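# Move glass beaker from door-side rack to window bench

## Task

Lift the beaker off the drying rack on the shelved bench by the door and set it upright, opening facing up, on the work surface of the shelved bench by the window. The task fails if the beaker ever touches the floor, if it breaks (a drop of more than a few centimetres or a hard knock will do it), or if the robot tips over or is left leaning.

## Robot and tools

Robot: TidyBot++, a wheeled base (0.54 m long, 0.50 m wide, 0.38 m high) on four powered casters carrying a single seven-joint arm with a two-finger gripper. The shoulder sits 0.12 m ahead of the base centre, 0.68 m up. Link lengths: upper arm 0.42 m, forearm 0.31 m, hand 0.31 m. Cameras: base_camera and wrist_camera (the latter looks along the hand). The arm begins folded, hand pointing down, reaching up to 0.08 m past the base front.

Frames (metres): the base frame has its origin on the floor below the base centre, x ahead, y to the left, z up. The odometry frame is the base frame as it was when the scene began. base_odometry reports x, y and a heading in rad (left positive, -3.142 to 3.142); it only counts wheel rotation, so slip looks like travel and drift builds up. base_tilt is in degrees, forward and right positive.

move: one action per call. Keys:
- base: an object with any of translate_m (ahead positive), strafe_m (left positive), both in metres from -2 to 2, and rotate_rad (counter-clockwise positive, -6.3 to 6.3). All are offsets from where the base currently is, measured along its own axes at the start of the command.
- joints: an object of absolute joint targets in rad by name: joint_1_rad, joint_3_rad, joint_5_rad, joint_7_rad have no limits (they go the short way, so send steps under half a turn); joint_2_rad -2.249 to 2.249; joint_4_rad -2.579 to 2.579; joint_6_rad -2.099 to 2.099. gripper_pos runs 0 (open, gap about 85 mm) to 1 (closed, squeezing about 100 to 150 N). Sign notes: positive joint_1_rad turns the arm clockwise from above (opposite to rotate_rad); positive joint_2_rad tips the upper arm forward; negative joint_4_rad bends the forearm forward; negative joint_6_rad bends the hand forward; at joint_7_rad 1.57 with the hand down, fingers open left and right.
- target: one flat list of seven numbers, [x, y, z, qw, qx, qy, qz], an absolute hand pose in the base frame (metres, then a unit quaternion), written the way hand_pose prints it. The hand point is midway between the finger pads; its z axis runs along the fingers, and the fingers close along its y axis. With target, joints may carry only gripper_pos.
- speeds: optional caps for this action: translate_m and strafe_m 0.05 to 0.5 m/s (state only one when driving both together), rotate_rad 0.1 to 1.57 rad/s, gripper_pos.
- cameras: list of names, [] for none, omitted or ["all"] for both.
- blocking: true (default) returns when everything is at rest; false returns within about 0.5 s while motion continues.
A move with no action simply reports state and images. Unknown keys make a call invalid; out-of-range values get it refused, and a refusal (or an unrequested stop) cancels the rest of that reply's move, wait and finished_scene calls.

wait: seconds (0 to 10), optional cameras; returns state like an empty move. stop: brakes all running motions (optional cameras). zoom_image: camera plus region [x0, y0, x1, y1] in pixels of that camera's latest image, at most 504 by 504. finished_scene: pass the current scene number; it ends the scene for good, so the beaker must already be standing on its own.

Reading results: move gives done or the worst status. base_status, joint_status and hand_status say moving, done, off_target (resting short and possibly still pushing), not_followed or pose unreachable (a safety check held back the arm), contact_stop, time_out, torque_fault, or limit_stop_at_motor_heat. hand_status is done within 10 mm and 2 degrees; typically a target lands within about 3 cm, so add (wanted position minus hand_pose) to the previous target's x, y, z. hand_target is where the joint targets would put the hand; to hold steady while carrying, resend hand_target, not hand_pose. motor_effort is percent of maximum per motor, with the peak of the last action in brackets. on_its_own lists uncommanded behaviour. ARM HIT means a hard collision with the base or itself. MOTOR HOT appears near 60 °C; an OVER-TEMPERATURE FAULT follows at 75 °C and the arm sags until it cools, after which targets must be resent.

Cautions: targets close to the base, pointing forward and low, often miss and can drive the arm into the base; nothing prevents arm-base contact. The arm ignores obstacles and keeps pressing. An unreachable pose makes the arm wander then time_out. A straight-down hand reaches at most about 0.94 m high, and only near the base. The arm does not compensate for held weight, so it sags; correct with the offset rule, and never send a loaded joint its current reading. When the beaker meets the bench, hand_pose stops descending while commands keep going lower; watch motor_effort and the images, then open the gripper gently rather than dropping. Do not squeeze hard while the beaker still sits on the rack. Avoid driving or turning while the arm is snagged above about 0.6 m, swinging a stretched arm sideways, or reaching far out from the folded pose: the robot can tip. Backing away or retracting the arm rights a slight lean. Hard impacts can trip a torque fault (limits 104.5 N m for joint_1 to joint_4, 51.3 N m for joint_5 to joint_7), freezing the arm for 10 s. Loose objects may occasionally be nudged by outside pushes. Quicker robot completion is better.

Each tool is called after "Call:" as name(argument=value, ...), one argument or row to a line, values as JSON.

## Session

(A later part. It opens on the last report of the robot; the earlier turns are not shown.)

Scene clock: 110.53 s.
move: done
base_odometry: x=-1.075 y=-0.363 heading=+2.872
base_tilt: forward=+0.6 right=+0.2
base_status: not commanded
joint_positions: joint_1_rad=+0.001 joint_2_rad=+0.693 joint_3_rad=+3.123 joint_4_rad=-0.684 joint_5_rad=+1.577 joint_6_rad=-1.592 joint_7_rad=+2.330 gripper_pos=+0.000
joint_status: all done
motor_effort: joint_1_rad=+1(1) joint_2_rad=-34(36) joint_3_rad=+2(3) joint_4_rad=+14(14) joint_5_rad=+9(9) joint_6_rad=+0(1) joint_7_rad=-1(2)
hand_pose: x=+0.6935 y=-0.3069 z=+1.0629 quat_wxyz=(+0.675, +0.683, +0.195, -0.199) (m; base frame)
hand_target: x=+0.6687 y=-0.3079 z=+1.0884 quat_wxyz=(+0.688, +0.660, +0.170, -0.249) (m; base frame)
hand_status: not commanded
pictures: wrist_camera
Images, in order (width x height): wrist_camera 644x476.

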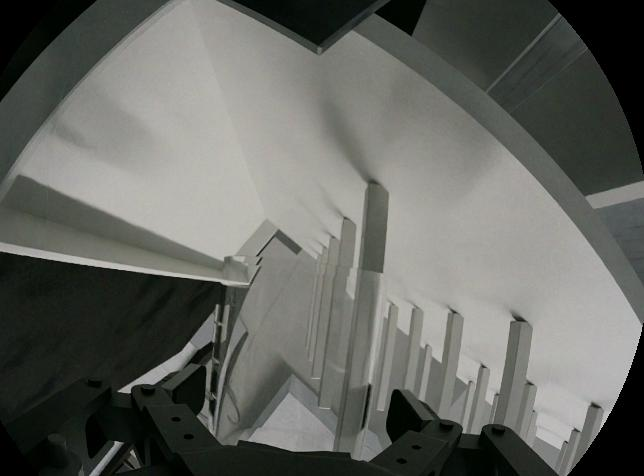

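Call:
move(
  base={"strafe_m":-0.015},
  speeds={"strafe_m":0.05},
  cameras=["wrist_camera"],
)

Call:
zoom_image(
  camera="wrist_camera",
  region=[150, 230, 450, 476],
)

Scene clock: 112.97 s.
move: done
base_odometry: x=-1.071 y=-0.348 heading=+2.872
base_tilt: forward=+0.6 right=+0.2
base_status: done
joint_positions: joint_1_rad=+0.001 joint_2_rad=+0.693 joint_3_rad=+3.123 joint_4_rad=-0.684 joint_5_rad=+1.577 joint_6_rad=-1.592 joint_7_rad=+2.330 gripper_pos=+0.000
joint_status: not commanded
motor_effort: joint_1_rad=+0(4) joint_2_rad=-34(35) joint_3_rad=+2(3) joint_4_rad=+14(14) joint_5_rad=+8(9) joint_6_rad=+0(1) joint_7_rad=-1(2)
hand_pose: x=+0.6933 y=-0.3073 z=+1.0629 quat_wxyz=(+0.675, +0.683, +0.195, -0.199) (m; base frame)
hand_target: x=+0.6687 y=-0.3079 z=+1.0884 quat_wxyz=(+0.688, +0.660, +0.170, -0.249) (m; base frame)
hand_status: not commanded
pictures: wrist_camera
Images, in order (width x height): wrist_camera 644x476.

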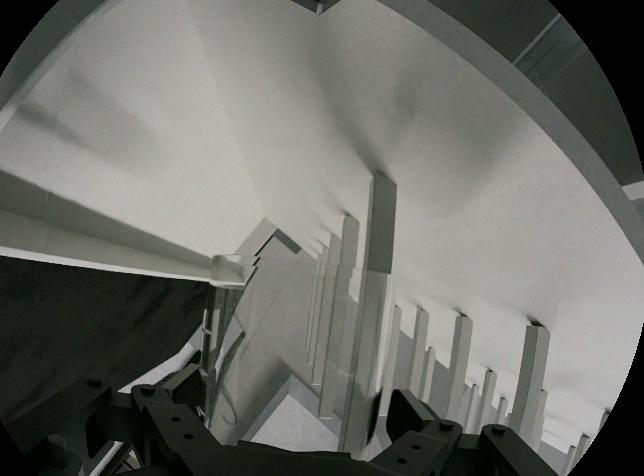

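Scaled by 1.680.

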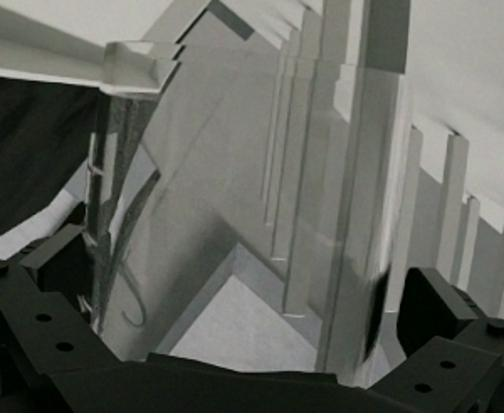

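Call:
move(
  joints={"gripper_pos":0.3},
  cameras=["wrist_camera"],
)

Call:
zoom_image(
  camera="wrist_camera",
  region=[150, 230, 450, 476],
)

Scene clock: 114.33 s.
move: off_target
base_odometry: x=-1.071 y=-0.348 heading=+2.872
base_tilt: forward=+0.6 right=+0.2
base_status: not commanded
joint_positions: joint_1_rad=+0.001 joint_2_rad=+0.693 joint_3_rad=+3.123 joint_4_rad=-0.684 joint_5_rad=+1.577 joint_6_rad=-1.592 joint_7_rad=+2.330 gripper_pos=+0.222
joint_status: gripper_pos off_target (ended at +0.222, target +0.300)
motor_effort: joint_1_rad=+1(1) joint_2_rad=-36(36) joint_3_rad=+2(3) joint_4_rad=+14(14) joint_5_rad=+10(10) joint_6_rad=+0(1) joint_7_rad=+0(2)
hand_pose: x=+0.6931 y=-0.3072 z=+1.0629 quat_wxyz=(+0.675, +0.683, +0.195, -0.199) (m; base frame)
hand_target: x=+0.6687 y=-0.3079 z=+1.0884 quat_wxyz=(+0.688, +0.660, +0.170, -0.249) (m; base frame)
hand_status: not commanded
pictures: wrist_camera
Images, in order (width x height): wrist_camera 644x476.

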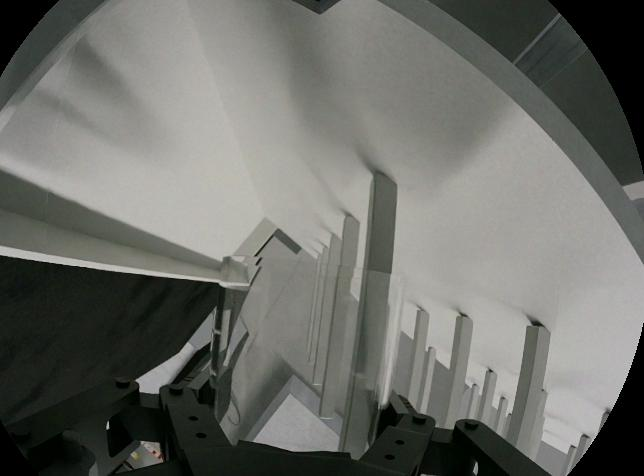

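Scaled by 1.680.

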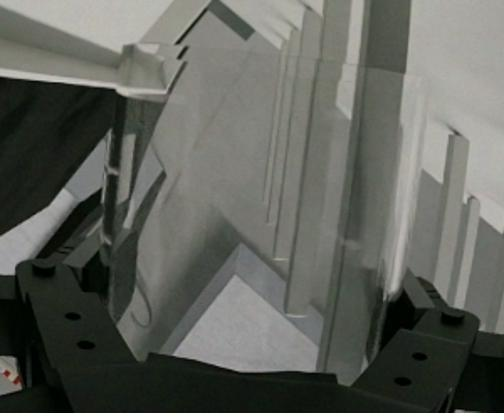

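Call:
move(
  joints={"joint_4_rad":-0.605,"gripper_pos":0.33},
  cameras=[],
)

Call:
zoom_image(
  camera="wrist_camera",
  region=[150, 230, 450, 476],
)

Call:
move(
  joints={"joint_2_rad":0.57,"joint_4_rad":-0.735},
  cameras=["wrist_camera"],
)

Scene clock: 118.80 s.
move: off_target
base_odometry: x=-1.071 y=-0.348 heading=+2.872
base_tilt: forward=+0.6 right=+0.1
base_status: not commanded
joint_positions: joint_1_rad=+0.001 joint_2_rad=+0.693 joint_3_rad=+3.123 joint_4_rad=-0.623 joint_5_rad=+1.577 joint_6_rad=-1.592 joint_7_rad=+2.330 gripper_pos=+0.222
joint_status: gripper_pos off_target (ended at +0.222, target +0.330); the others done
motor_effort: joint_1_rad=+1(1) joint_2_rad=-36(37) joint_3_rad=+2(3) joint_4_rad=+14(15) joint_5_rad=+9(11) joint_6_rad=+1(2) joint_7_rad=+0(2)
hand_pose: x=+0.6889 y=-0.3075 z=+1.0811 quat_wxyz=(+0.680, +0.690, +0.174, -0.178) (m; base frame)
hand_target: x=+0.6628 y=-0.3079 z=+1.1058 quat_wxyz=(+0.693, +0.668, +0.149, -0.228) (m; base frame)
hand_status: not commanded
pictures: none
No camera images: "cameras" was empty.

Scaled by 1.680.

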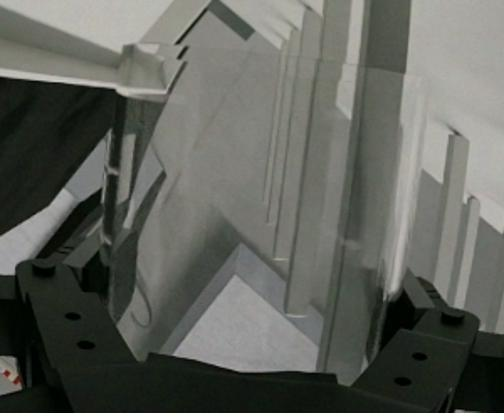

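Scene clock: 119.93 s.
move: done
base_odometry: x=-1.071 y=-0.348 heading=+2.872
base_tilt: forward=+0.6 right=+0.2
base_status: not commanded
joint_positions: joint_1_rad=+0.001 joint_2_rad=+0.602 joint_3_rad=+3.123 joint_4_rad=-0.712 joint_5_rad=+1.577 joint_6_rad=-1.592 joint_7_rad=+2.330 gripper_pos=+0.222
joint_status: all done
motor_effort: joint_1_rad=+0(1) joint_2_rad=-33(37) joint_3_rad=+2(3) joint_4_rad=+14(15) joint_5_rad=+10(11) joint_6_rad=+1(2) joint_7_rad=-1(2)
hand_pose: x=+0.6585 y=-0.3071 z=+1.1052 quat_wxyz=(+0.681, +0.689, +0.174, -0.177) (m; base frame)
hand_target: x=+0.6188 y=-0.3078 z=+1.1382 quat_wxyz=(+0.693, +0.668, +0.149, -0.228) (m; base frame)
hand_status: not commanded
pictures: wrist_camera
Images, in order (width x height): wrist_camera 644x476.

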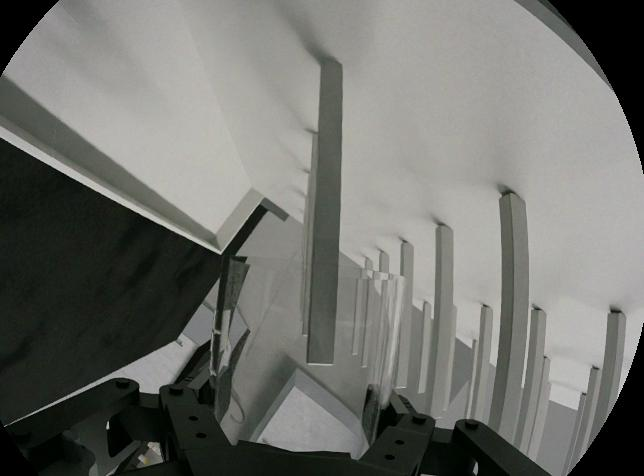

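Call:
move(
  joints={"joint_2_rad":0.42,"joint_4_rad":-0.885},
  cameras=["wrist_camera"],
)

Scene clock: 121.97 s.
move: done
base_odometry: x=-1.071 y=-0.348 heading=+2.872
base_tilt: forward=+0.6 right=+0.2
base_status: not commanded
joint_positions: joint_1_rad=+0.001 joint_2_rad=+0.444 joint_3_rad=+3.123 joint_4_rad=-0.861 joint_5_rad=+1.577 joint_6_rad=-1.593 joint_7_rad=+2.330 gripper_pos=+0.222
joint_status: all done
motor_effort: joint_1_rad=+0(1) joint_2_rad=-28(36) joint_3_rad=+2(3) joint_4_rad=+14(15) joint_5_rad=+9(10) joint_6_rad=+1(2) joint_7_rad=-1(2)
hand_pose: x=+0.6009 y=-0.3064 z=+1.1416 quat_wxyz=(+0.682, +0.689, +0.171, -0.174) (m; base frame)
hand_target: x=+0.5634 y=-0.3078 z=+1.1682 quat_wxyz=(+0.693, +0.668, +0.149, -0.228) (m; base frame)
hand_status: not commanded
pictures: wrist_camera
Images, in order (width x height): wrist_camera 644x476.

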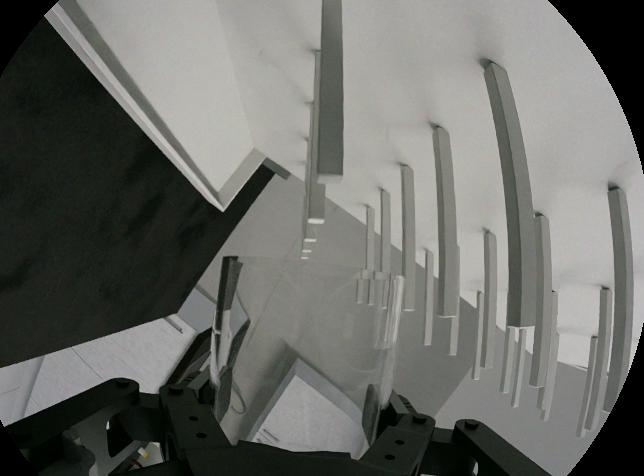

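Call:
move(
  base={"translate_m":-0.8},
  cameras=["wrist_camera"],
)

Call:
move(
  joints={"joint_1_rad":0.0,"joint_2_rad":-0.3,"joint_3_rad":3.14,"joint_4_rad":-2.0,"joint_5_rad":0.0,"joint_6_rad":0.07,"joint_7_rad":1.57},
  cameras=["wrist_camera"],
)

Call:
move(
  base={"rotate_rad":-3.14},
  speeds={"rotate_rad":1.0},
  cameras=["all"],
)

Scene clock: 129.80 s.
move: done
base_odometry: x=-0.300 y=-0.562 heading=+2.872
base_tilt: forward=+0.6 right=+0.1
base_status: done
joint_positions: joint_1_rad=+0.001 joint_2_rad=+0.441 joint_3_rad=+3.123 joint_4_rad=-0.862 joint_5_rad=+1.577 joint_6_rad=-1.595 joint_7_rad=+2.330 gripper_pos=+0.222
joint_status: not commanded
motor_effort: joint_1_rad=+1(2) joint_2_rad=-28(33) joint_3_rad=+1(3) joint_4_rad=+14(15) joint_5_rad=+9(11) joint_6_rad=+1(2) joint_7_rad=-2(2)
hand_pose: x=+0.5990 y=-0.3063 z=+1.1425 quat_wxyz=(+0.682, +0.690, +0.170, -0.174) (m; base frame)
hand_target: x=+0.5634 y=-0.3078 z=+1.1682 quat_wxyz=(+0.693, +0.668, +0.149, -0.228) (m; base frame)
hand_status: not commanded
pictures: wrist_camera
Images, in order (width x height): wrist_camera 644x476.

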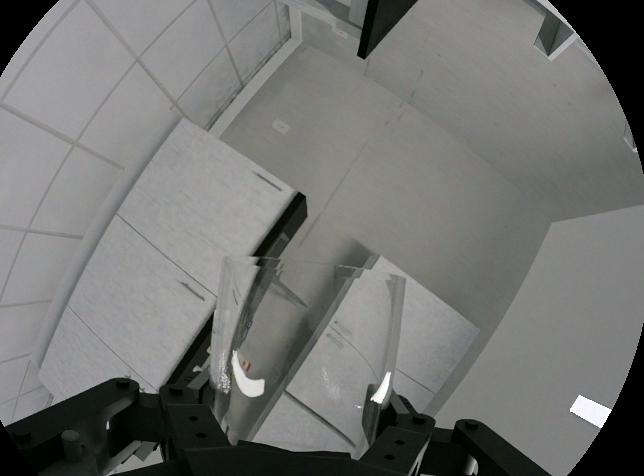

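Scene clock: 132.70 s.
move: done
base_odometry: x=-0.300 y=-0.562 heading=+2.872
base_tilt: forward=+0.5 right=+0.1
base_status: not commanded
joint_positions: joint_1_rad=+0.001 joint_2_rad=-0.271 joint_3_rad=+3.123 joint_4_rad=-1.973 joint_5_rad=+0.080 joint_6_rad=-0.028 joint_7_rad=+1.633 gripper_pos=+0.222
joint_status: all done
motor_effort: joint_1_rad=+0(1) joint_2_rad=-10(29) joint_3_rad=+0(2) joint_4_rad=+20(20) joint_5_rad=+0(10) joint_6_rad=+8(10) joint_7_rad=-1(3)
hand_pose: x=+0.6250 y=+0.0109 z=+0.9971 quat_wxyz=(+0.044, +0.758, +0.062, +0.648) (m; base frame)
hand_target: x=+0.6171 y=+0.0023 z=+1.0249 quat_wxyz=(-0.001, +0.728, +0.000, +0.686) (m; base frame)
hand_status: not commanded
pictures: wrist_camera
Images, in order (width x height): wrist_camera 644x476.

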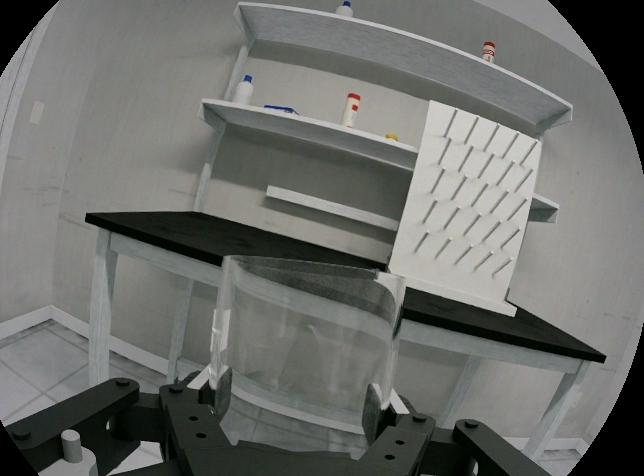

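Scene clock: 136.77 s.
move: done
base_odometry: x=-0.300 y=-0.562 heading=-0.268
base_tilt: forward=+0.6 right=+0.1
base_status: done
joint_positions: joint_1_rad=+0.001 joint_2_rad=-0.272 joint_3_rad=+3.131 joint_4_rad=-1.973 joint_5_rad=+0.078 joint_6_rad=-0.024 joint_7_rad=+1.632 gripper_pos=+0.222
joint_status: not commanded
motor_effort: joint_1_rad=+1(2) joint_2_rad=-11(12) joint_3_rad=+1(2) joint_4_rad=+20(20) joint_5_rad=+0(1) joint_6_rad=+8(9) joint_7_rad=-2(2)
hand_pose: x=+0.6252 y=+0.0066 z=+0.9982 quat_wxyz=(+0.044, +0.757, +0.057, +0.649) (m; base frame)
hand_target: x=+0.6171 y=+0.0023 z=+1.0249 quat_wxyz=(-0.001, +0.728, +0.000, +0.686) (m; base frame)
hand_status: not commanded
pictures: base_camera, wrist_camera
Images, in order (width x height): base_camera 644x364, wrist_camera 644x476.

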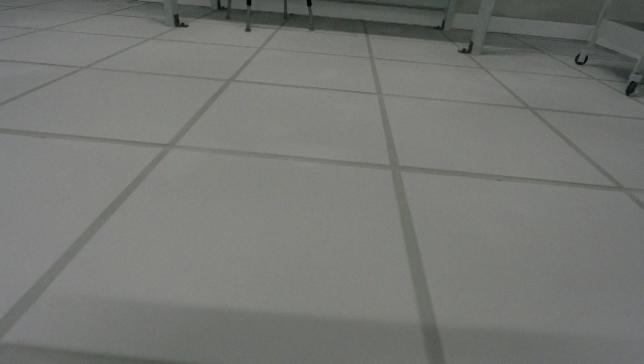

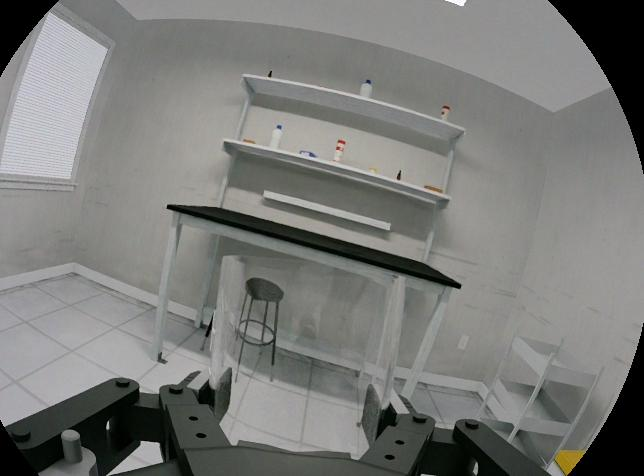

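Call:
move(
  base={"translate_m":0.7},
  joints={"joint_1_rad":0.0,"joint_2_rad":0.0,"joint_3_rad":3.14,"joint_4_rad":-1.75,"joint_5_rad":-0.08,"joint_6_rad":0.16,"joint_7_rad":1.50},
  cameras=["all"],
)

Scene clock: 140.87 s.
move: done
base_odometry: x=+0.375 y=-0.747 heading=-0.268
base_tilt: forward=+0.6 right=+0.1
base_status: done
joint_positions: joint_1_rad=+0.001 joint_2_rad=-0.022 joint_3_rad=+3.131 joint_4_rad=-1.776 joint_5_rad=-0.002 joint_6_rad=+0.067 joint_7_rad=+1.562 gripper_pos=+0.222
joint_status: all done
motor_effort: joint_1_rad=+0(1) joint_2_rad=-19(21) joint_3_rad=+0(1) joint_4_rad=+20(21) joint_5_rad=+1(2) joint_6_rad=+8(10) joint_7_rad=-1(2)
hand_pose: x=+0.7280 y=+0.0076 z=+1.0086 quat_wxyz=(-0.007, +0.747, +0.000, +0.664) (m; base frame)
hand_target: x=+0.7395 y=-0.0016 z=+1.0404 quat_wxyz=(-0.048, +0.712, -0.057, +0.698) (m; base frame)
hand_status: not commanded
pictures: base_camera, wrist_camera
Images, in order (width x height): base_camera 644x364, wrist_camera 644x476.

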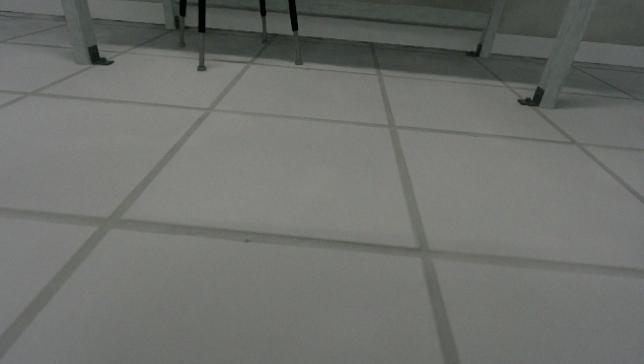

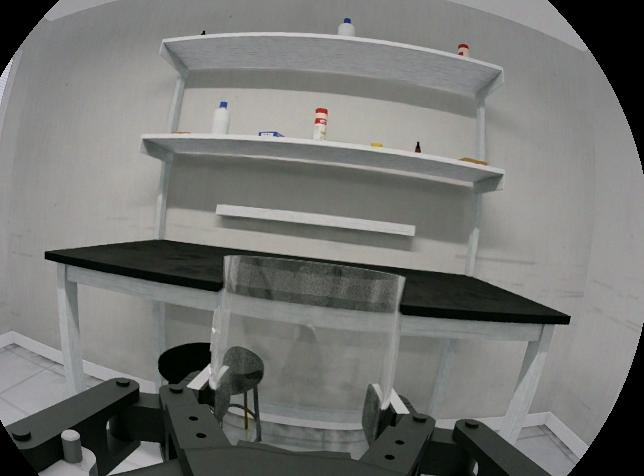

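Call:
move(
  base={"translate_m":0.25},
  cameras=["wrist_camera"],
)

Scene clock: 143.83 s.
move: done
base_odometry: x=+0.616 y=-0.813 heading=-0.269
base_tilt: forward=+0.6 right=+0.1
base_status: done
joint_positions: joint_1_rad=+0.001 joint_2_rad=-0.014 joint_3_rad=+3.131 joint_4_rad=-1.774 joint_5_rad=-0.002 joint_6_rad=+0.069 joint_7_rad=+1.562 gripper_pos=+0.222
joint_status: not commanded
motor_effort: joint_1_rad=+1(1) joint_2_rad=-19(22) joint_3_rad=+0(2) joint_4_rad=+20(20) joint_5_rad=+0(1) joint_6_rad=+9(10) joint_7_rad=-1(2)
hand_pose: x=+0.7307 y=+0.0076 z=+1.0058 quat_wxyz=(-0.007, +0.748, +0.000, +0.663) (m; base frame)
hand_target: x=+0.7395 y=-0.0016 z=+1.0404 quat_wxyz=(-0.048, +0.712, -0.057, +0.698) (m; base frame)
hand_status: not commanded
pictures: wrist_camera
Images, in order (width x height): wrist_camera 644x476.

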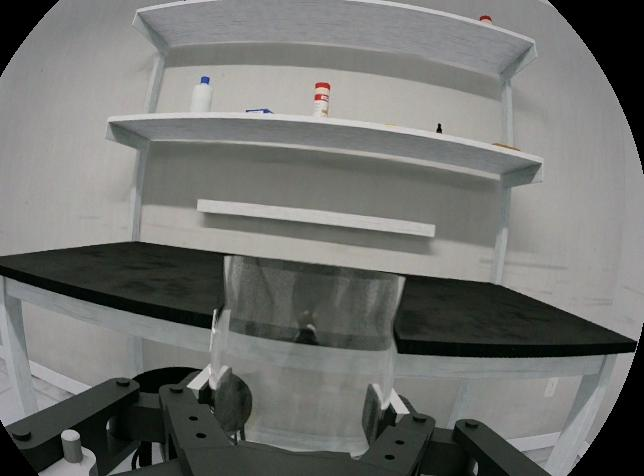

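Call:
move(
  base={"translate_m":0.2},
  speeds={"translate_m":0.25},
  cameras=["all"],
)

Scene clock: 146.77 s.
move: done
base_odometry: x=+0.809 y=-0.866 heading=-0.269
base_tilt: forward=+0.6 right=+0.1
base_status: done
joint_positions: joint_1_rad=+0.001 joint_2_rad=-0.013 joint_3_rad=+3.131 joint_4_rad=-1.774 joint_5_rad=-0.002 joint_6_rad=+0.070 joint_7_rad=+1.562 gripper_pos=+0.222
joint_status: not commanded
motor_effort: joint_1_rad=+0(1) joint_2_rad=-19(22) joint_3_rad=+0(2) joint_4_rad=+20(20) joint_5_rad=+0(1) joint_6_rad=+8(10) joint_7_rad=-1(2)
hand_pose: x=+0.7311 y=+0.0076 z=+1.0057 quat_wxyz=(-0.007, +0.748, +0.000, +0.663) (m; base frame)
hand_target: x=+0.7395 y=-0.0016 z=+1.0404 quat_wxyz=(-0.048, +0.712, -0.057, +0.698) (m; base frame)
hand_status: not commanded
pictures: base_camera, wrist_camera
Images, in order (width x height): base_camera 644x364, wrist_camera 644x476.

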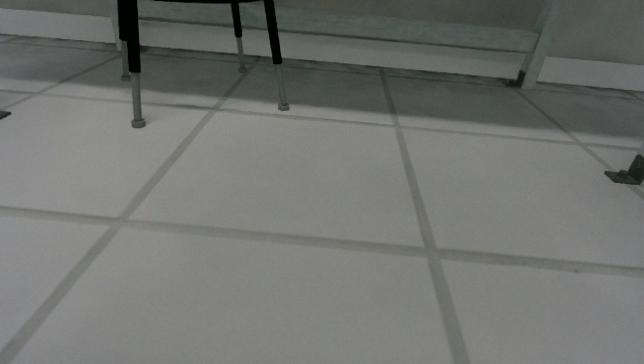

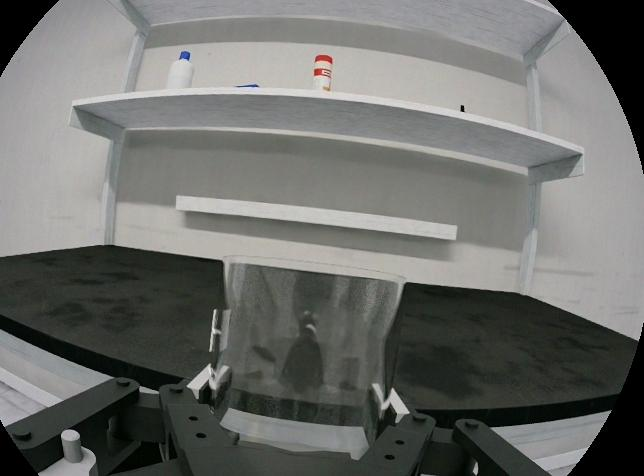

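Call:
move(
  base={"translate_m":0.28},
  speeds={"translate_m":0.25},
  cameras=["wrist_camera"],
)

Call:
zoom_image(
  camera="wrist_camera",
  region=[150, 230, 450, 476],
)

Scene clock: 151.07 s.
move: done
base_odometry: x=+1.080 y=-0.941 heading=-0.270
base_tilt: forward=+0.5 right=+0.1
base_status: done
joint_positions: joint_1_rad=+0.001 joint_2_rad=-0.012 joint_3_rad=+3.131 joint_4_rad=-1.774 joint_5_rad=-0.002 joint_6_rad=+0.071 joint_7_rad=+1.562 gripper_pos=+0.222
joint_status: not commanded
motor_effort: joint_1_rad=+0(1) joint_2_rad=-19(21) joint_3_rad=-1(1) joint_4_rad=+20(20) joint_5_rad=+0(1) joint_6_rad=+8(10) joint_7_rad=-1(2)
hand_pose: x=+0.7313 y=+0.0076 z=+1.0058 quat_wxyz=(-0.007, +0.748, +0.000, +0.663) (m; base frame)
hand_target: x=+0.7395 y=-0.0016 z=+1.0404 quat_wxyz=(-0.048, +0.712, -0.057, +0.698) (m; base frame)
hand_status: not commanded
pictures: wrist_camera
Images, in order (width x height): wrist_camera 644x476.

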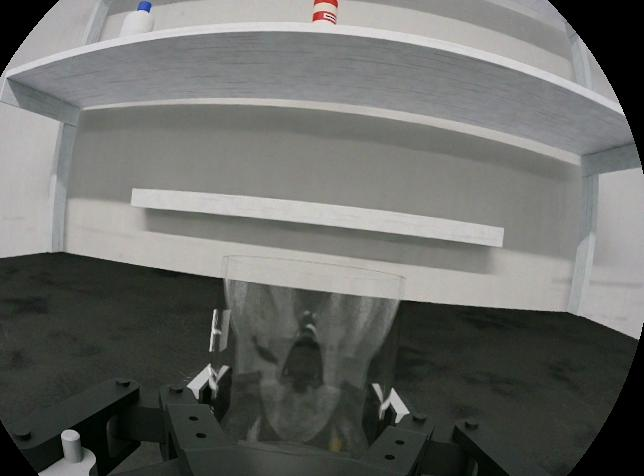

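Scaled by 1.680.

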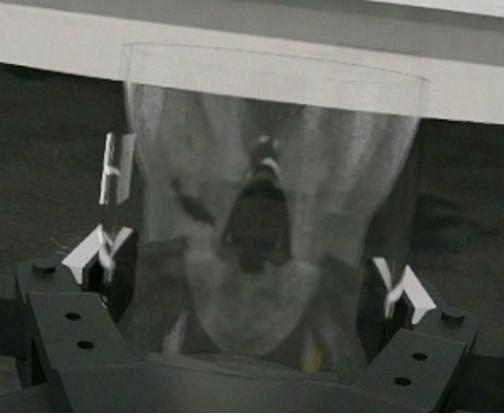

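Call:
move(
  base={"translate_m":0.04},
  joints={"joint_1_rad":0.0,"joint_2_rad":0.06,"joint_3_rad":3.14,"joint_4_rad":-1.96,"joint_5_rad":-0.08,"joint_6_rad":0.56,"joint_7_rad":1.50},
  cameras=["wrist_camera"],
)

Scene clock: 154.77 s.
move: done
base_odometry: x=+1.118 y=-0.952 heading=-0.271
base_tilt: forward=+0.6 right=+0.2
base_status: done
joint_positions: joint_1_rad=+0.001 joint_2_rad=+0.031 joint_3_rad=+3.131 joint_4_rad=-1.940 joint_5_rad=-0.002 joint_6_rad=+0.462 joint_7_rad=+1.562 gripper_pos=+0.222
joint_status: all done
motor_effort: joint_1_rad=+0(2) joint_2_rad=-20(22) joint_3_rad=+0(1) joint_4_rad=+19(21) joint_5_rad=+0(1) joint_6_rad=+9(11) joint_7_rad=-2(2)
hand_pose: x=+0.7322 y=+0.0071 z=+0.9992 quat_wxyz=(-0.007, +0.685, -0.001, +0.729) (m; base frame)
hand_target: x=+0.7366 y=-0.0109 z=+0.9993 quat_wxyz=(-0.038, +0.665, -0.061, +0.744) (m; base frame)
hand_status: not commanded
pictures: wrist_camera
Images, in order (width x height): wrist_camera 644x476.

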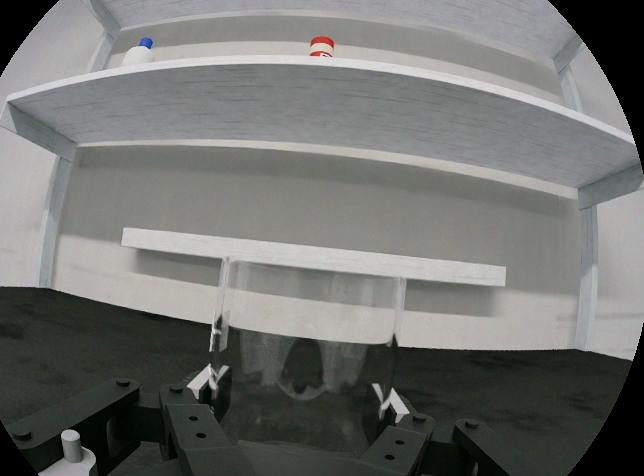

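Call:
move(
  joints={"joint_4_rad":-2.03,"joint_6_rad":0.565},
  cameras=["wrist_camera"],
)

Scene clock: 158.53 s.
move: done
base_odometry: x=+1.118 y=-0.952 heading=-0.271
base_tilt: forward=+0.6 right=+0.1
base_status: not commanded
joint_positions: joint_1_rad=+0.001 joint_2_rad=+0.032 joint_3_rad=+3.131 joint_4_rad=-2.006 joint_5_rad=-0.002 joint_6_rad=+0.478 joint_7_rad=+1.562 gripper_pos=+0.222
joint_status: all done
motor_effort: joint_1_rad=+0(1) joint_2_rad=-18(20) joint_3_rad=-1(1) joint_4_rad=+18(20) joint_5_rad=+1(1) joint_6_rad=+7(9) joint_7_rad=-1(1)
hand_pose: x=+0.7243 y=+0.0070 z=+0.9643 quat_wxyz=(-0.007, +0.703, -0.001, +0.711) (m; base frame)
hand_target: x=+0.7279 y=-0.0110 z=+0.9597 quat_wxyz=(-0.036, +0.688, -0.063, +0.722) (m; base frame)
hand_status: not commanded
pictures: wrist_camera
Images, in order (width x height): wrist_camera 644x476.

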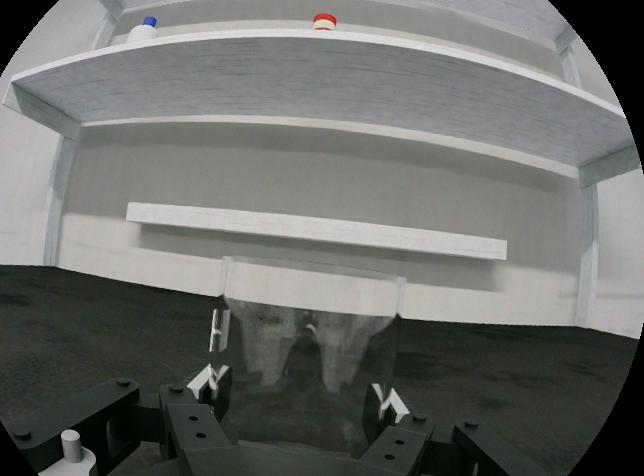

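Call:
move(
  joints={"joint_4_rad":-2.075,"joint_6_rad":0.61},
  cameras=["wrist_camera"],
)

Call:
move(
  joints={"joint_4_rad":-2.105,"joint_6_rad":0.64},
  cameras=["wrist_camera"],
)

Scene clock: 160.07 s.
move: done
base_odometry: x=+1.118 y=-0.952 heading=-0.271
base_tilt: forward=+0.6 right=+0.1
base_status: not commanded
joint_positions: joint_1_rad=+0.001 joint_2_rad=+0.032 joint_3_rad=+3.131 joint_4_rad=-2.028 joint_5_rad=-0.003 joint_6_rad=+0.539 joint_7_rad=+1.562 gripper_pos=+0.222
joint_status: all done
motor_effort: joint_1_rad=+0(1) joint_2_rad=-16(19) joint_3_rad=+0(1) joint_4_rad=+14(18) joint_5_rad=+1(1) joint_6_rad=+6(8) joint_7_rad=-1(2)
hand_pose: x=+0.7206 y=+0.0070 z=+0.9698 quat_wxyz=(-0.007, +0.690, -0.001, +0.724) (m; base frame)
hand_target: x=+0.7206 y=-0.0120 z=+0.9475 quat_wxyz=(-0.034, +0.688, -0.063, +0.722) (m; base frame)
hand_status: not commanded
pictures: wrist_camera
Images, in order (width x height): wrist_camera 644x476.

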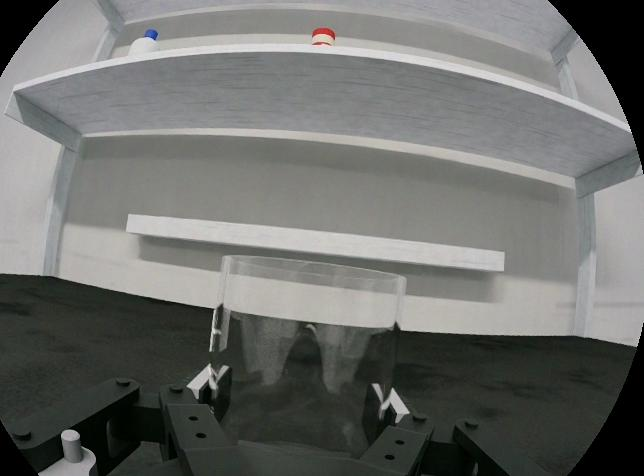

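Scene clock: 160.70 s.
move: done
base_odometry: x=+1.118 y=-0.952 heading=-0.271
base_tilt: forward=+0.6 right=+0.1
base_status: not commanded
joint_positions: joint_1_rad=+0.001 joint_2_rad=+0.032 joint_3_rad=+3.131 joint_4_rad=-2.044 joint_5_rad=-0.003 joint_6_rad=+0.583 joint_7_rad=+1.562 gripper_pos=+0.222
joint_status: all done
motor_effort: joint_1_rad=+0(1) joint_2_rad=-13(16) joint_3_rad=+0(1) joint_4_rad=+12(14) joint_5_rad=+0(1) joint_6_rad=+4(7) joint_7_rad=+0(1)
hand_pose: x=+0.7177 y=+0.0069 z=+0.9744 quat_wxyz=(-0.008, +0.679, -0.001, +0.734) (m; base frame)
hand_target: x=+0.7154 y=-0.0126 z=+0.9396 quat_wxyz=(-0.033, +0.688, -0.063, +0.722) (m; base frame)
hand_status: not commanded
pictures: wrist_camera
Images, in order (width x height): wrist_camera 644x476.

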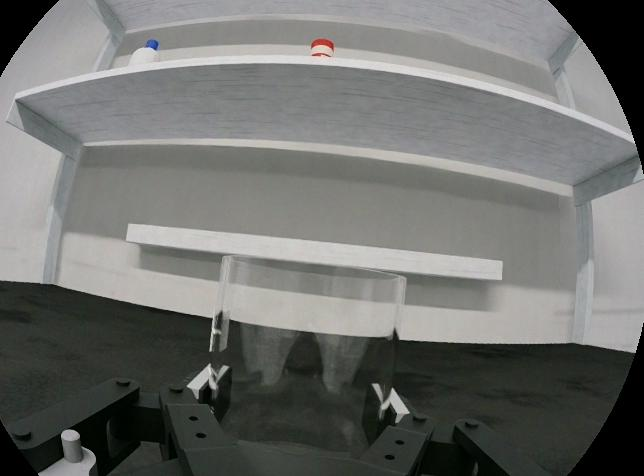

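Call:
move(
  joints={"joint_4_rad":-2.05,"joint_6_rad":0.55},
  cameras=["wrist_camera"],
)

Scene clock: 163.17 s.
move: done
base_odometry: x=+1.118 y=-0.952 heading=-0.271
base_tilt: forward=+0.6 right=+0.1
base_status: not commanded
joint_positions: joint_1_rad=+0.001 joint_2_rad=+0.032 joint_3_rad=+3.131 joint_4_rad=-2.040 joint_5_rad=-0.003 joint_6_rad=+0.572 joint_7_rad=+1.562 gripper_pos=+0.222
joint_status: all done
motor_effort: joint_1_rad=+1(1) joint_2_rad=-14(15) joint_3_rad=+0(1) joint_4_rad=+13(15) joint_5_rad=+0(1) joint_6_rad=+5(7) joint_7_rad=-1(1)
hand_pose: x=+0.7185 y=+0.0069 z=+0.9733 quat_wxyz=(-0.008, +0.682, -0.001, +0.732) (m; base frame)
hand_target: x=+0.7250 y=-0.0107 z=+0.9433 quat_wxyz=(-0.035, +0.701, -0.063, +0.710) (m; base frame)
hand_status: not commanded
pictures: wrist_camera
Images, in order (width x height): wrist_camera 644x476.

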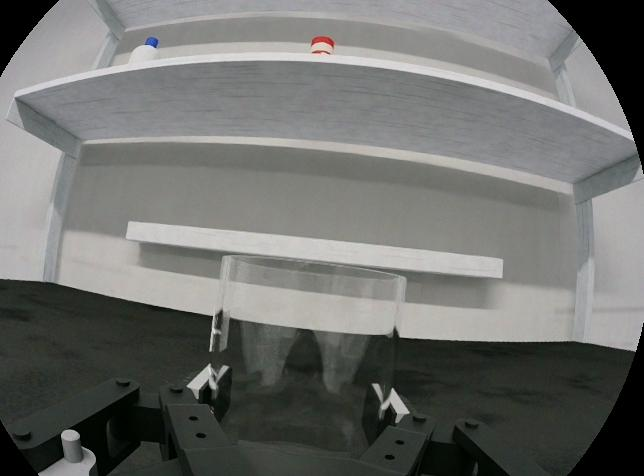

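Call:
move(
  joints={"joint_4_rad":-1.97,"joint_6_rad":0.52},
  cameras=["wrist_camera"],
)

Scene clock: 164.50 s.
move: done
base_odometry: x=+1.118 y=-0.952 heading=-0.271
base_tilt: forward=+0.6 right=+0.2
base_status: not commanded
joint_positions: joint_1_rad=+0.001 joint_2_rad=+0.041 joint_3_rad=+3.131 joint_4_rad=-1.995 joint_5_rad=-0.003 joint_6_rad=+0.560 joint_7_rad=+1.562 gripper_pos=+0.222
joint_status: all done
motor_effort: joint_1_rad=+0(1) joint_2_rad=-20(20) joint_3_rad=+0(1) joint_4_rad=+18(19) joint_5_rad=+1(1) joint_6_rad=+9(10) joint_7_rad=-1(2)
hand_pose: x=+0.7269 y=+0.0069 z=+0.9908 quat_wxyz=(-0.008, +0.673, -0.001, +0.740) (m; base frame)
hand_target: x=+0.7365 y=-0.0101 z=+0.9810 quat_wxyz=(-0.038, +0.683, -0.062, +0.727) (m; base frame)
hand_status: not commanded
pictures: wrist_camera
Images, in order (width x height): wrist_camera 644x476.

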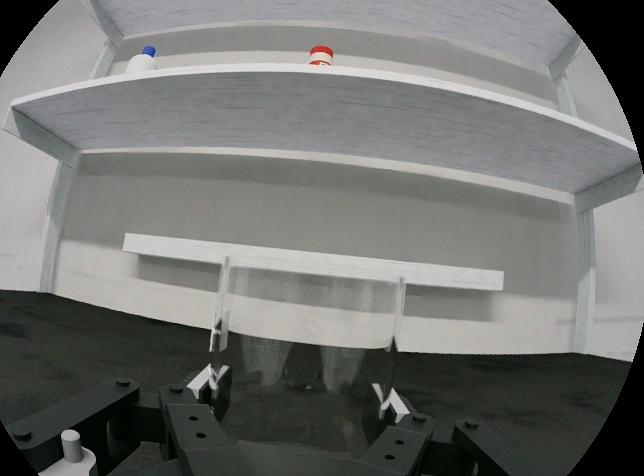

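Call:
move(
  joints={"joint_6_rad":0.43},
  cameras=["wrist_camera"],
)

Scene clock: 166.10 s.
move: done
base_odometry: x=+1.118 y=-0.952 heading=-0.271
base_tilt: forward=+0.6 right=+0.1
base_status: not commanded
joint_positions: joint_1_rad=+0.001 joint_2_rad=+0.042 joint_3_rad=+3.131 joint_4_rad=-1.991 joint_5_rad=-0.003 joint_6_rad=+0.471 joint_7_rad=+1.562 gripper_pos=+0.222
joint_status: all done
motor_effort: joint_1_rad=+0(1) joint_2_rad=-20(21) joint_3_rad=+0(1) joint_4_rad=+18(20) joint_5_rad=+0(1) joint_6_rad=+9(10) joint_7_rad=-1(1)
hand_pose: x=+0.7292 y=+0.0070 z=+0.9649 quat_wxyz=(-0.007, +0.704, -0.001, +0.710) (m; base frame)
hand_target: x=+0.7370 y=-0.0081 z=+0.9530 quat_wxyz=(-0.039, +0.715, -0.062, +0.695) (m; base frame)
hand_status: not commanded
pictures: wrist_camera
Images, in order (width x height): wrist_camera 644x476.

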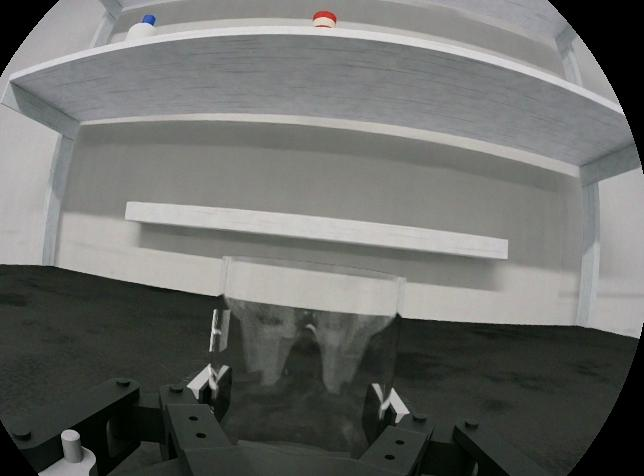

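Call:
move(
  joints={"joint_4_rad":-2.015,"joint_6_rad":0.435},
  cameras=[],
)

Scene clock: 167.97 s.
move: done
base_odometry: x=+1.118 y=-0.952 heading=-0.271
base_tilt: forward=+0.6 right=+0.1
base_status: not commanded
joint_positions: joint_1_rad=+0.001 joint_2_rad=+0.042 joint_3_rad=+3.131 joint_4_rad=-1.993 joint_5_rad=-0.003 joint_6_rad=+0.471 joint_7_rad=+1.562 gripper_pos=+0.222
joint_status: all done
motor_effort: joint_1_rad=+1(1) joint_2_rad=-16(20) joint_3_rad=+0(1) joint_4_rad=+15(18) joint_5_rad=+0(1) joint_6_rad=+6(9) joint_7_rad=-1(2)
hand_pose: x=+0.7288 y=+0.0070 z=+0.9637 quat_wxyz=(-0.007, +0.705, -0.001, +0.709) (m; base frame)
hand_target: x=+0.7298 y=-0.0082 z=+0.9281 quat_wxyz=(-0.037, +0.729, -0.063, +0.681) (m; base frame)
hand_status: not commanded
pictures: none
No camera images: "cameras" was empty.

Call:
move(
  joints={"joint_4_rad":-1.998,"gripper_pos":0.15},
  cameras=["wrist_camera"],
)

Call:
zoom_image(
  camera="wrist_camera",
  region=[150, 230, 450, 476],
)

Scene clock: 169.63 s.
move: done
base_odometry: x=+1.118 y=-0.952 heading=-0.271
base_tilt: forward=+0.5 right=+0.1
base_status: not commanded
joint_positions: joint_1_rad=+0.001 joint_2_rad=+0.042 joint_3_rad=+3.131 joint_4_rad=-1.993 joint_5_rad=-0.003 joint_6_rad=+0.471 joint_7_rad=+1.562 gripper_pos=+0.150
joint_status: all done
motor_effort: joint_1_rad=+1(1) joint_2_rad=-18(19) joint_3_rad=+0(1) joint_4_rad=+17(17) joint_5_rad=+1(1) joint_6_rad=+8(8) joint_7_rad=+0(2)
hand_pose: x=+0.7289 y=+0.0070 z=+0.9639 quat_wxyz=(-0.007, +0.705, -0.001, +0.710) (m; base frame)
hand_target: x=+0.7327 y=-0.0082 z=+0.9380 quat_wxyz=(-0.038, +0.723, -0.063, +0.687) (m; base frame)
hand_status: not commanded
pictures: wrist_camera
Images, in order (width x height): wrist_camera 644x476.

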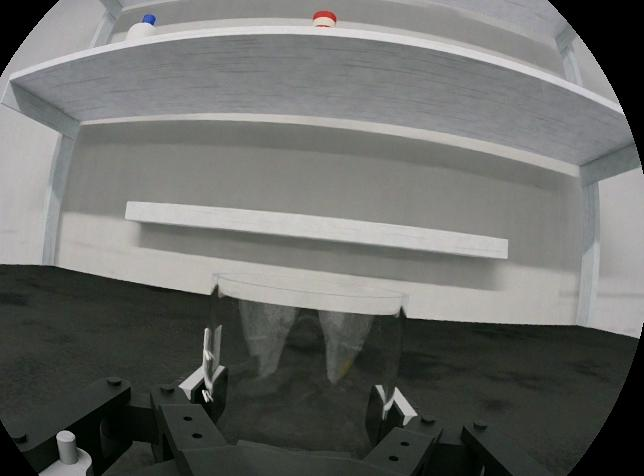

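Scaled by 1.680.

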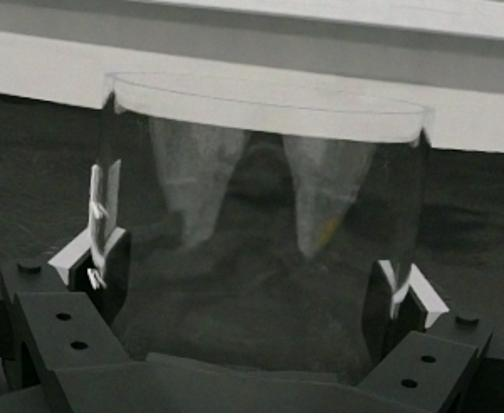

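Call:
move(
  joints={"gripper_pos":0.0},
  cameras=["wrist_camera"],
)

Call:
move(
  base={"translate_m":-0.05},
  speeds={"translate_m":0.06},
  cameras=["wrist_camera"],
)

Scene clock: 171.20 s.
move: done
base_odometry: x=+1.118 y=-0.952 heading=-0.271
base_tilt: forward=+0.6 right=+0.2
base_status: not commanded
joint_positions: joint_1_rad=+0.001 joint_2_rad=+0.042 joint_3_rad=+3.131 joint_4_rad=-1.993 joint_5_rad=-0.003 joint_6_rad=+0.471 joint_7_rad=+1.562 gripper_pos=+0.000
joint_status: all done
motor_effort: joint_1_rad=+1(1) joint_2_rad=-18(18) joint_3_rad=-1(1) joint_4_rad=+17(17) joint_5_rad=+0(1) joint_6_rad=+6(8) joint_7_rad=+0(2)
hand_pose: x=+0.7289 y=+0.0070 z=+0.9639 quat_wxyz=(-0.007, +0.705, -0.001, +0.710) (m; base frame)
hand_target: x=+0.7327 y=-0.0082 z=+0.9380 quat_wxyz=(-0.038, +0.723, -0.063, +0.687) (m; base frame)
hand_status: not commanded
pictures: wrist_camera
Images, in order (width x height): wrist_camera 644x476.

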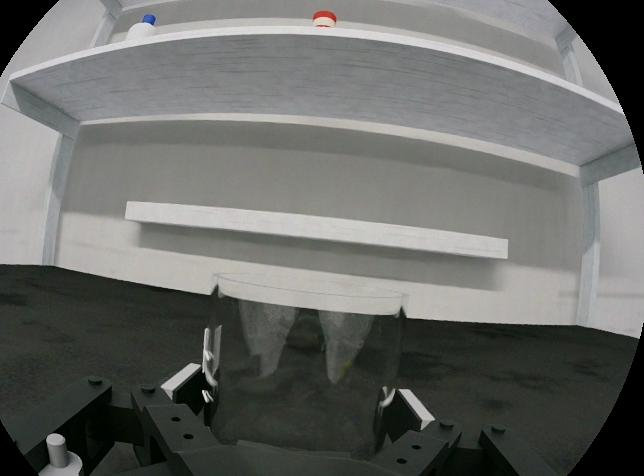

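Scene clock: 172.50 s.
move: done
base_odometry: x=+1.070 y=-0.938 heading=-0.270
base_tilt: forward=+0.6 right=+0.1
base_status: done
joint_positions: joint_1_rad=+0.001 joint_2_rad=+0.042 joint_3_rad=+3.131 joint_4_rad=-1.992 joint_5_rad=-0.003 joint_6_rad=+0.471 joint_7_rad=+1.562 gripper_pos=+0.000
joint_status: not commanded
motor_effort: joint_1_rad=+0(1) joint_2_rad=-19(20) joint_3_rad=+0(1) joint_4_rad=+17(18) joint_5_rad=+1(1) joint_6_rad=+8(9) joint_7_rad=-1(2)
hand_pose: x=+0.7289 y=+0.0070 z=+0.9641 quat_wxyz=(-0.007, +0.704, -0.001, +0.710) (m; base frame)
hand_target: x=+0.7327 y=-0.0082 z=+0.9380 quat_wxyz=(-0.038, +0.723, -0.063, +0.687) (m; base frame)
hand_status: not commanded
pictures: wrist_camera
Images, in order (width x height): wrist_camera 644x476.

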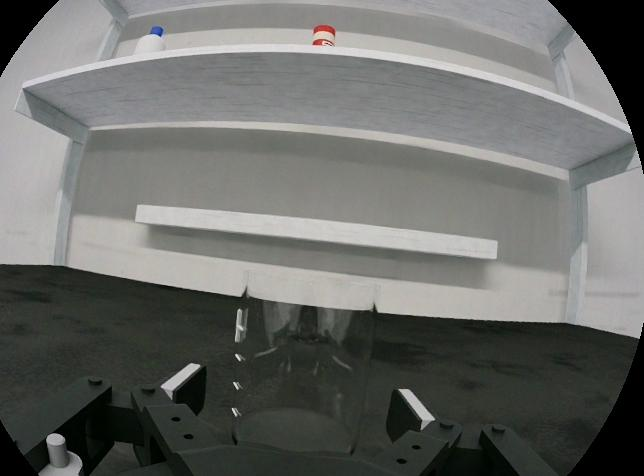

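Standing. Back farther and verify.

Call:
move(
  base={"translate_m":-0.3},
  speeds={"translate_m":0.3},
  cameras=["wrist_camera"],
)

Scene clock: 175.00 s.
move: done
base_odometry: x=+0.781 y=-0.858 heading=-0.270
base_tilt: forward=+0.5 right=+0.1
base_status: done
joint_positions: joint_1_rad=+0.000 joint_2_rad=+0.043 joint_3_rad=+3.131 joint_4_rad=-1.992 joint_5_rad=-0.005 joint_6_rad=+0.471 joint_7_rad=+1.562 gripper_pos=+0.000
joint_status: not commanded
motor_effort: joint_1_rad=+1(2) joint_2_rad=-19(22) joint_3_rad=-1(2) joint_4_rad=+17(18) joint_5_rad=+0(1) joint_6_rad=+7(9) joint_7_rad=-1(2)
hand_pose: x=+0.7292 y=+0.0065 z=+0.9635 quat_wxyz=(-0.008, +0.705, -0.002, +0.709) (m; base frame)
hand_target: x=+0.7327 y=-0.0082 z=+0.9380 quat_wxyz=(-0.038, +0.723, -0.063, +0.687) (m; base frame)
hand_status: not commanded
pictures: wrist_camera
Images, in order (width x height): wrist_camera 644x476.

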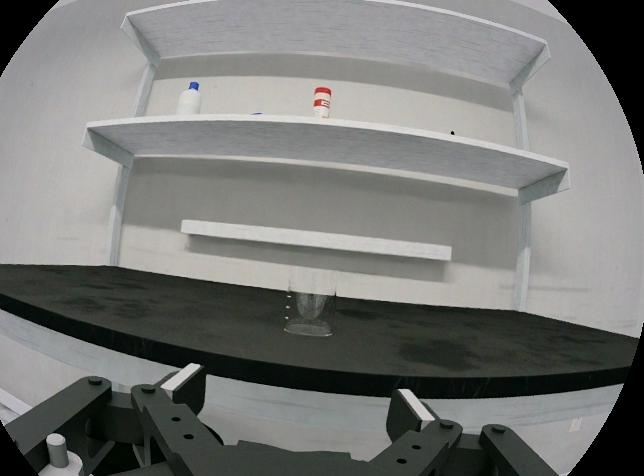

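Upright, mouth up, on the window bench.

Call:
finished_scene(
  scene=2,
)

The scene is finished: the task was done.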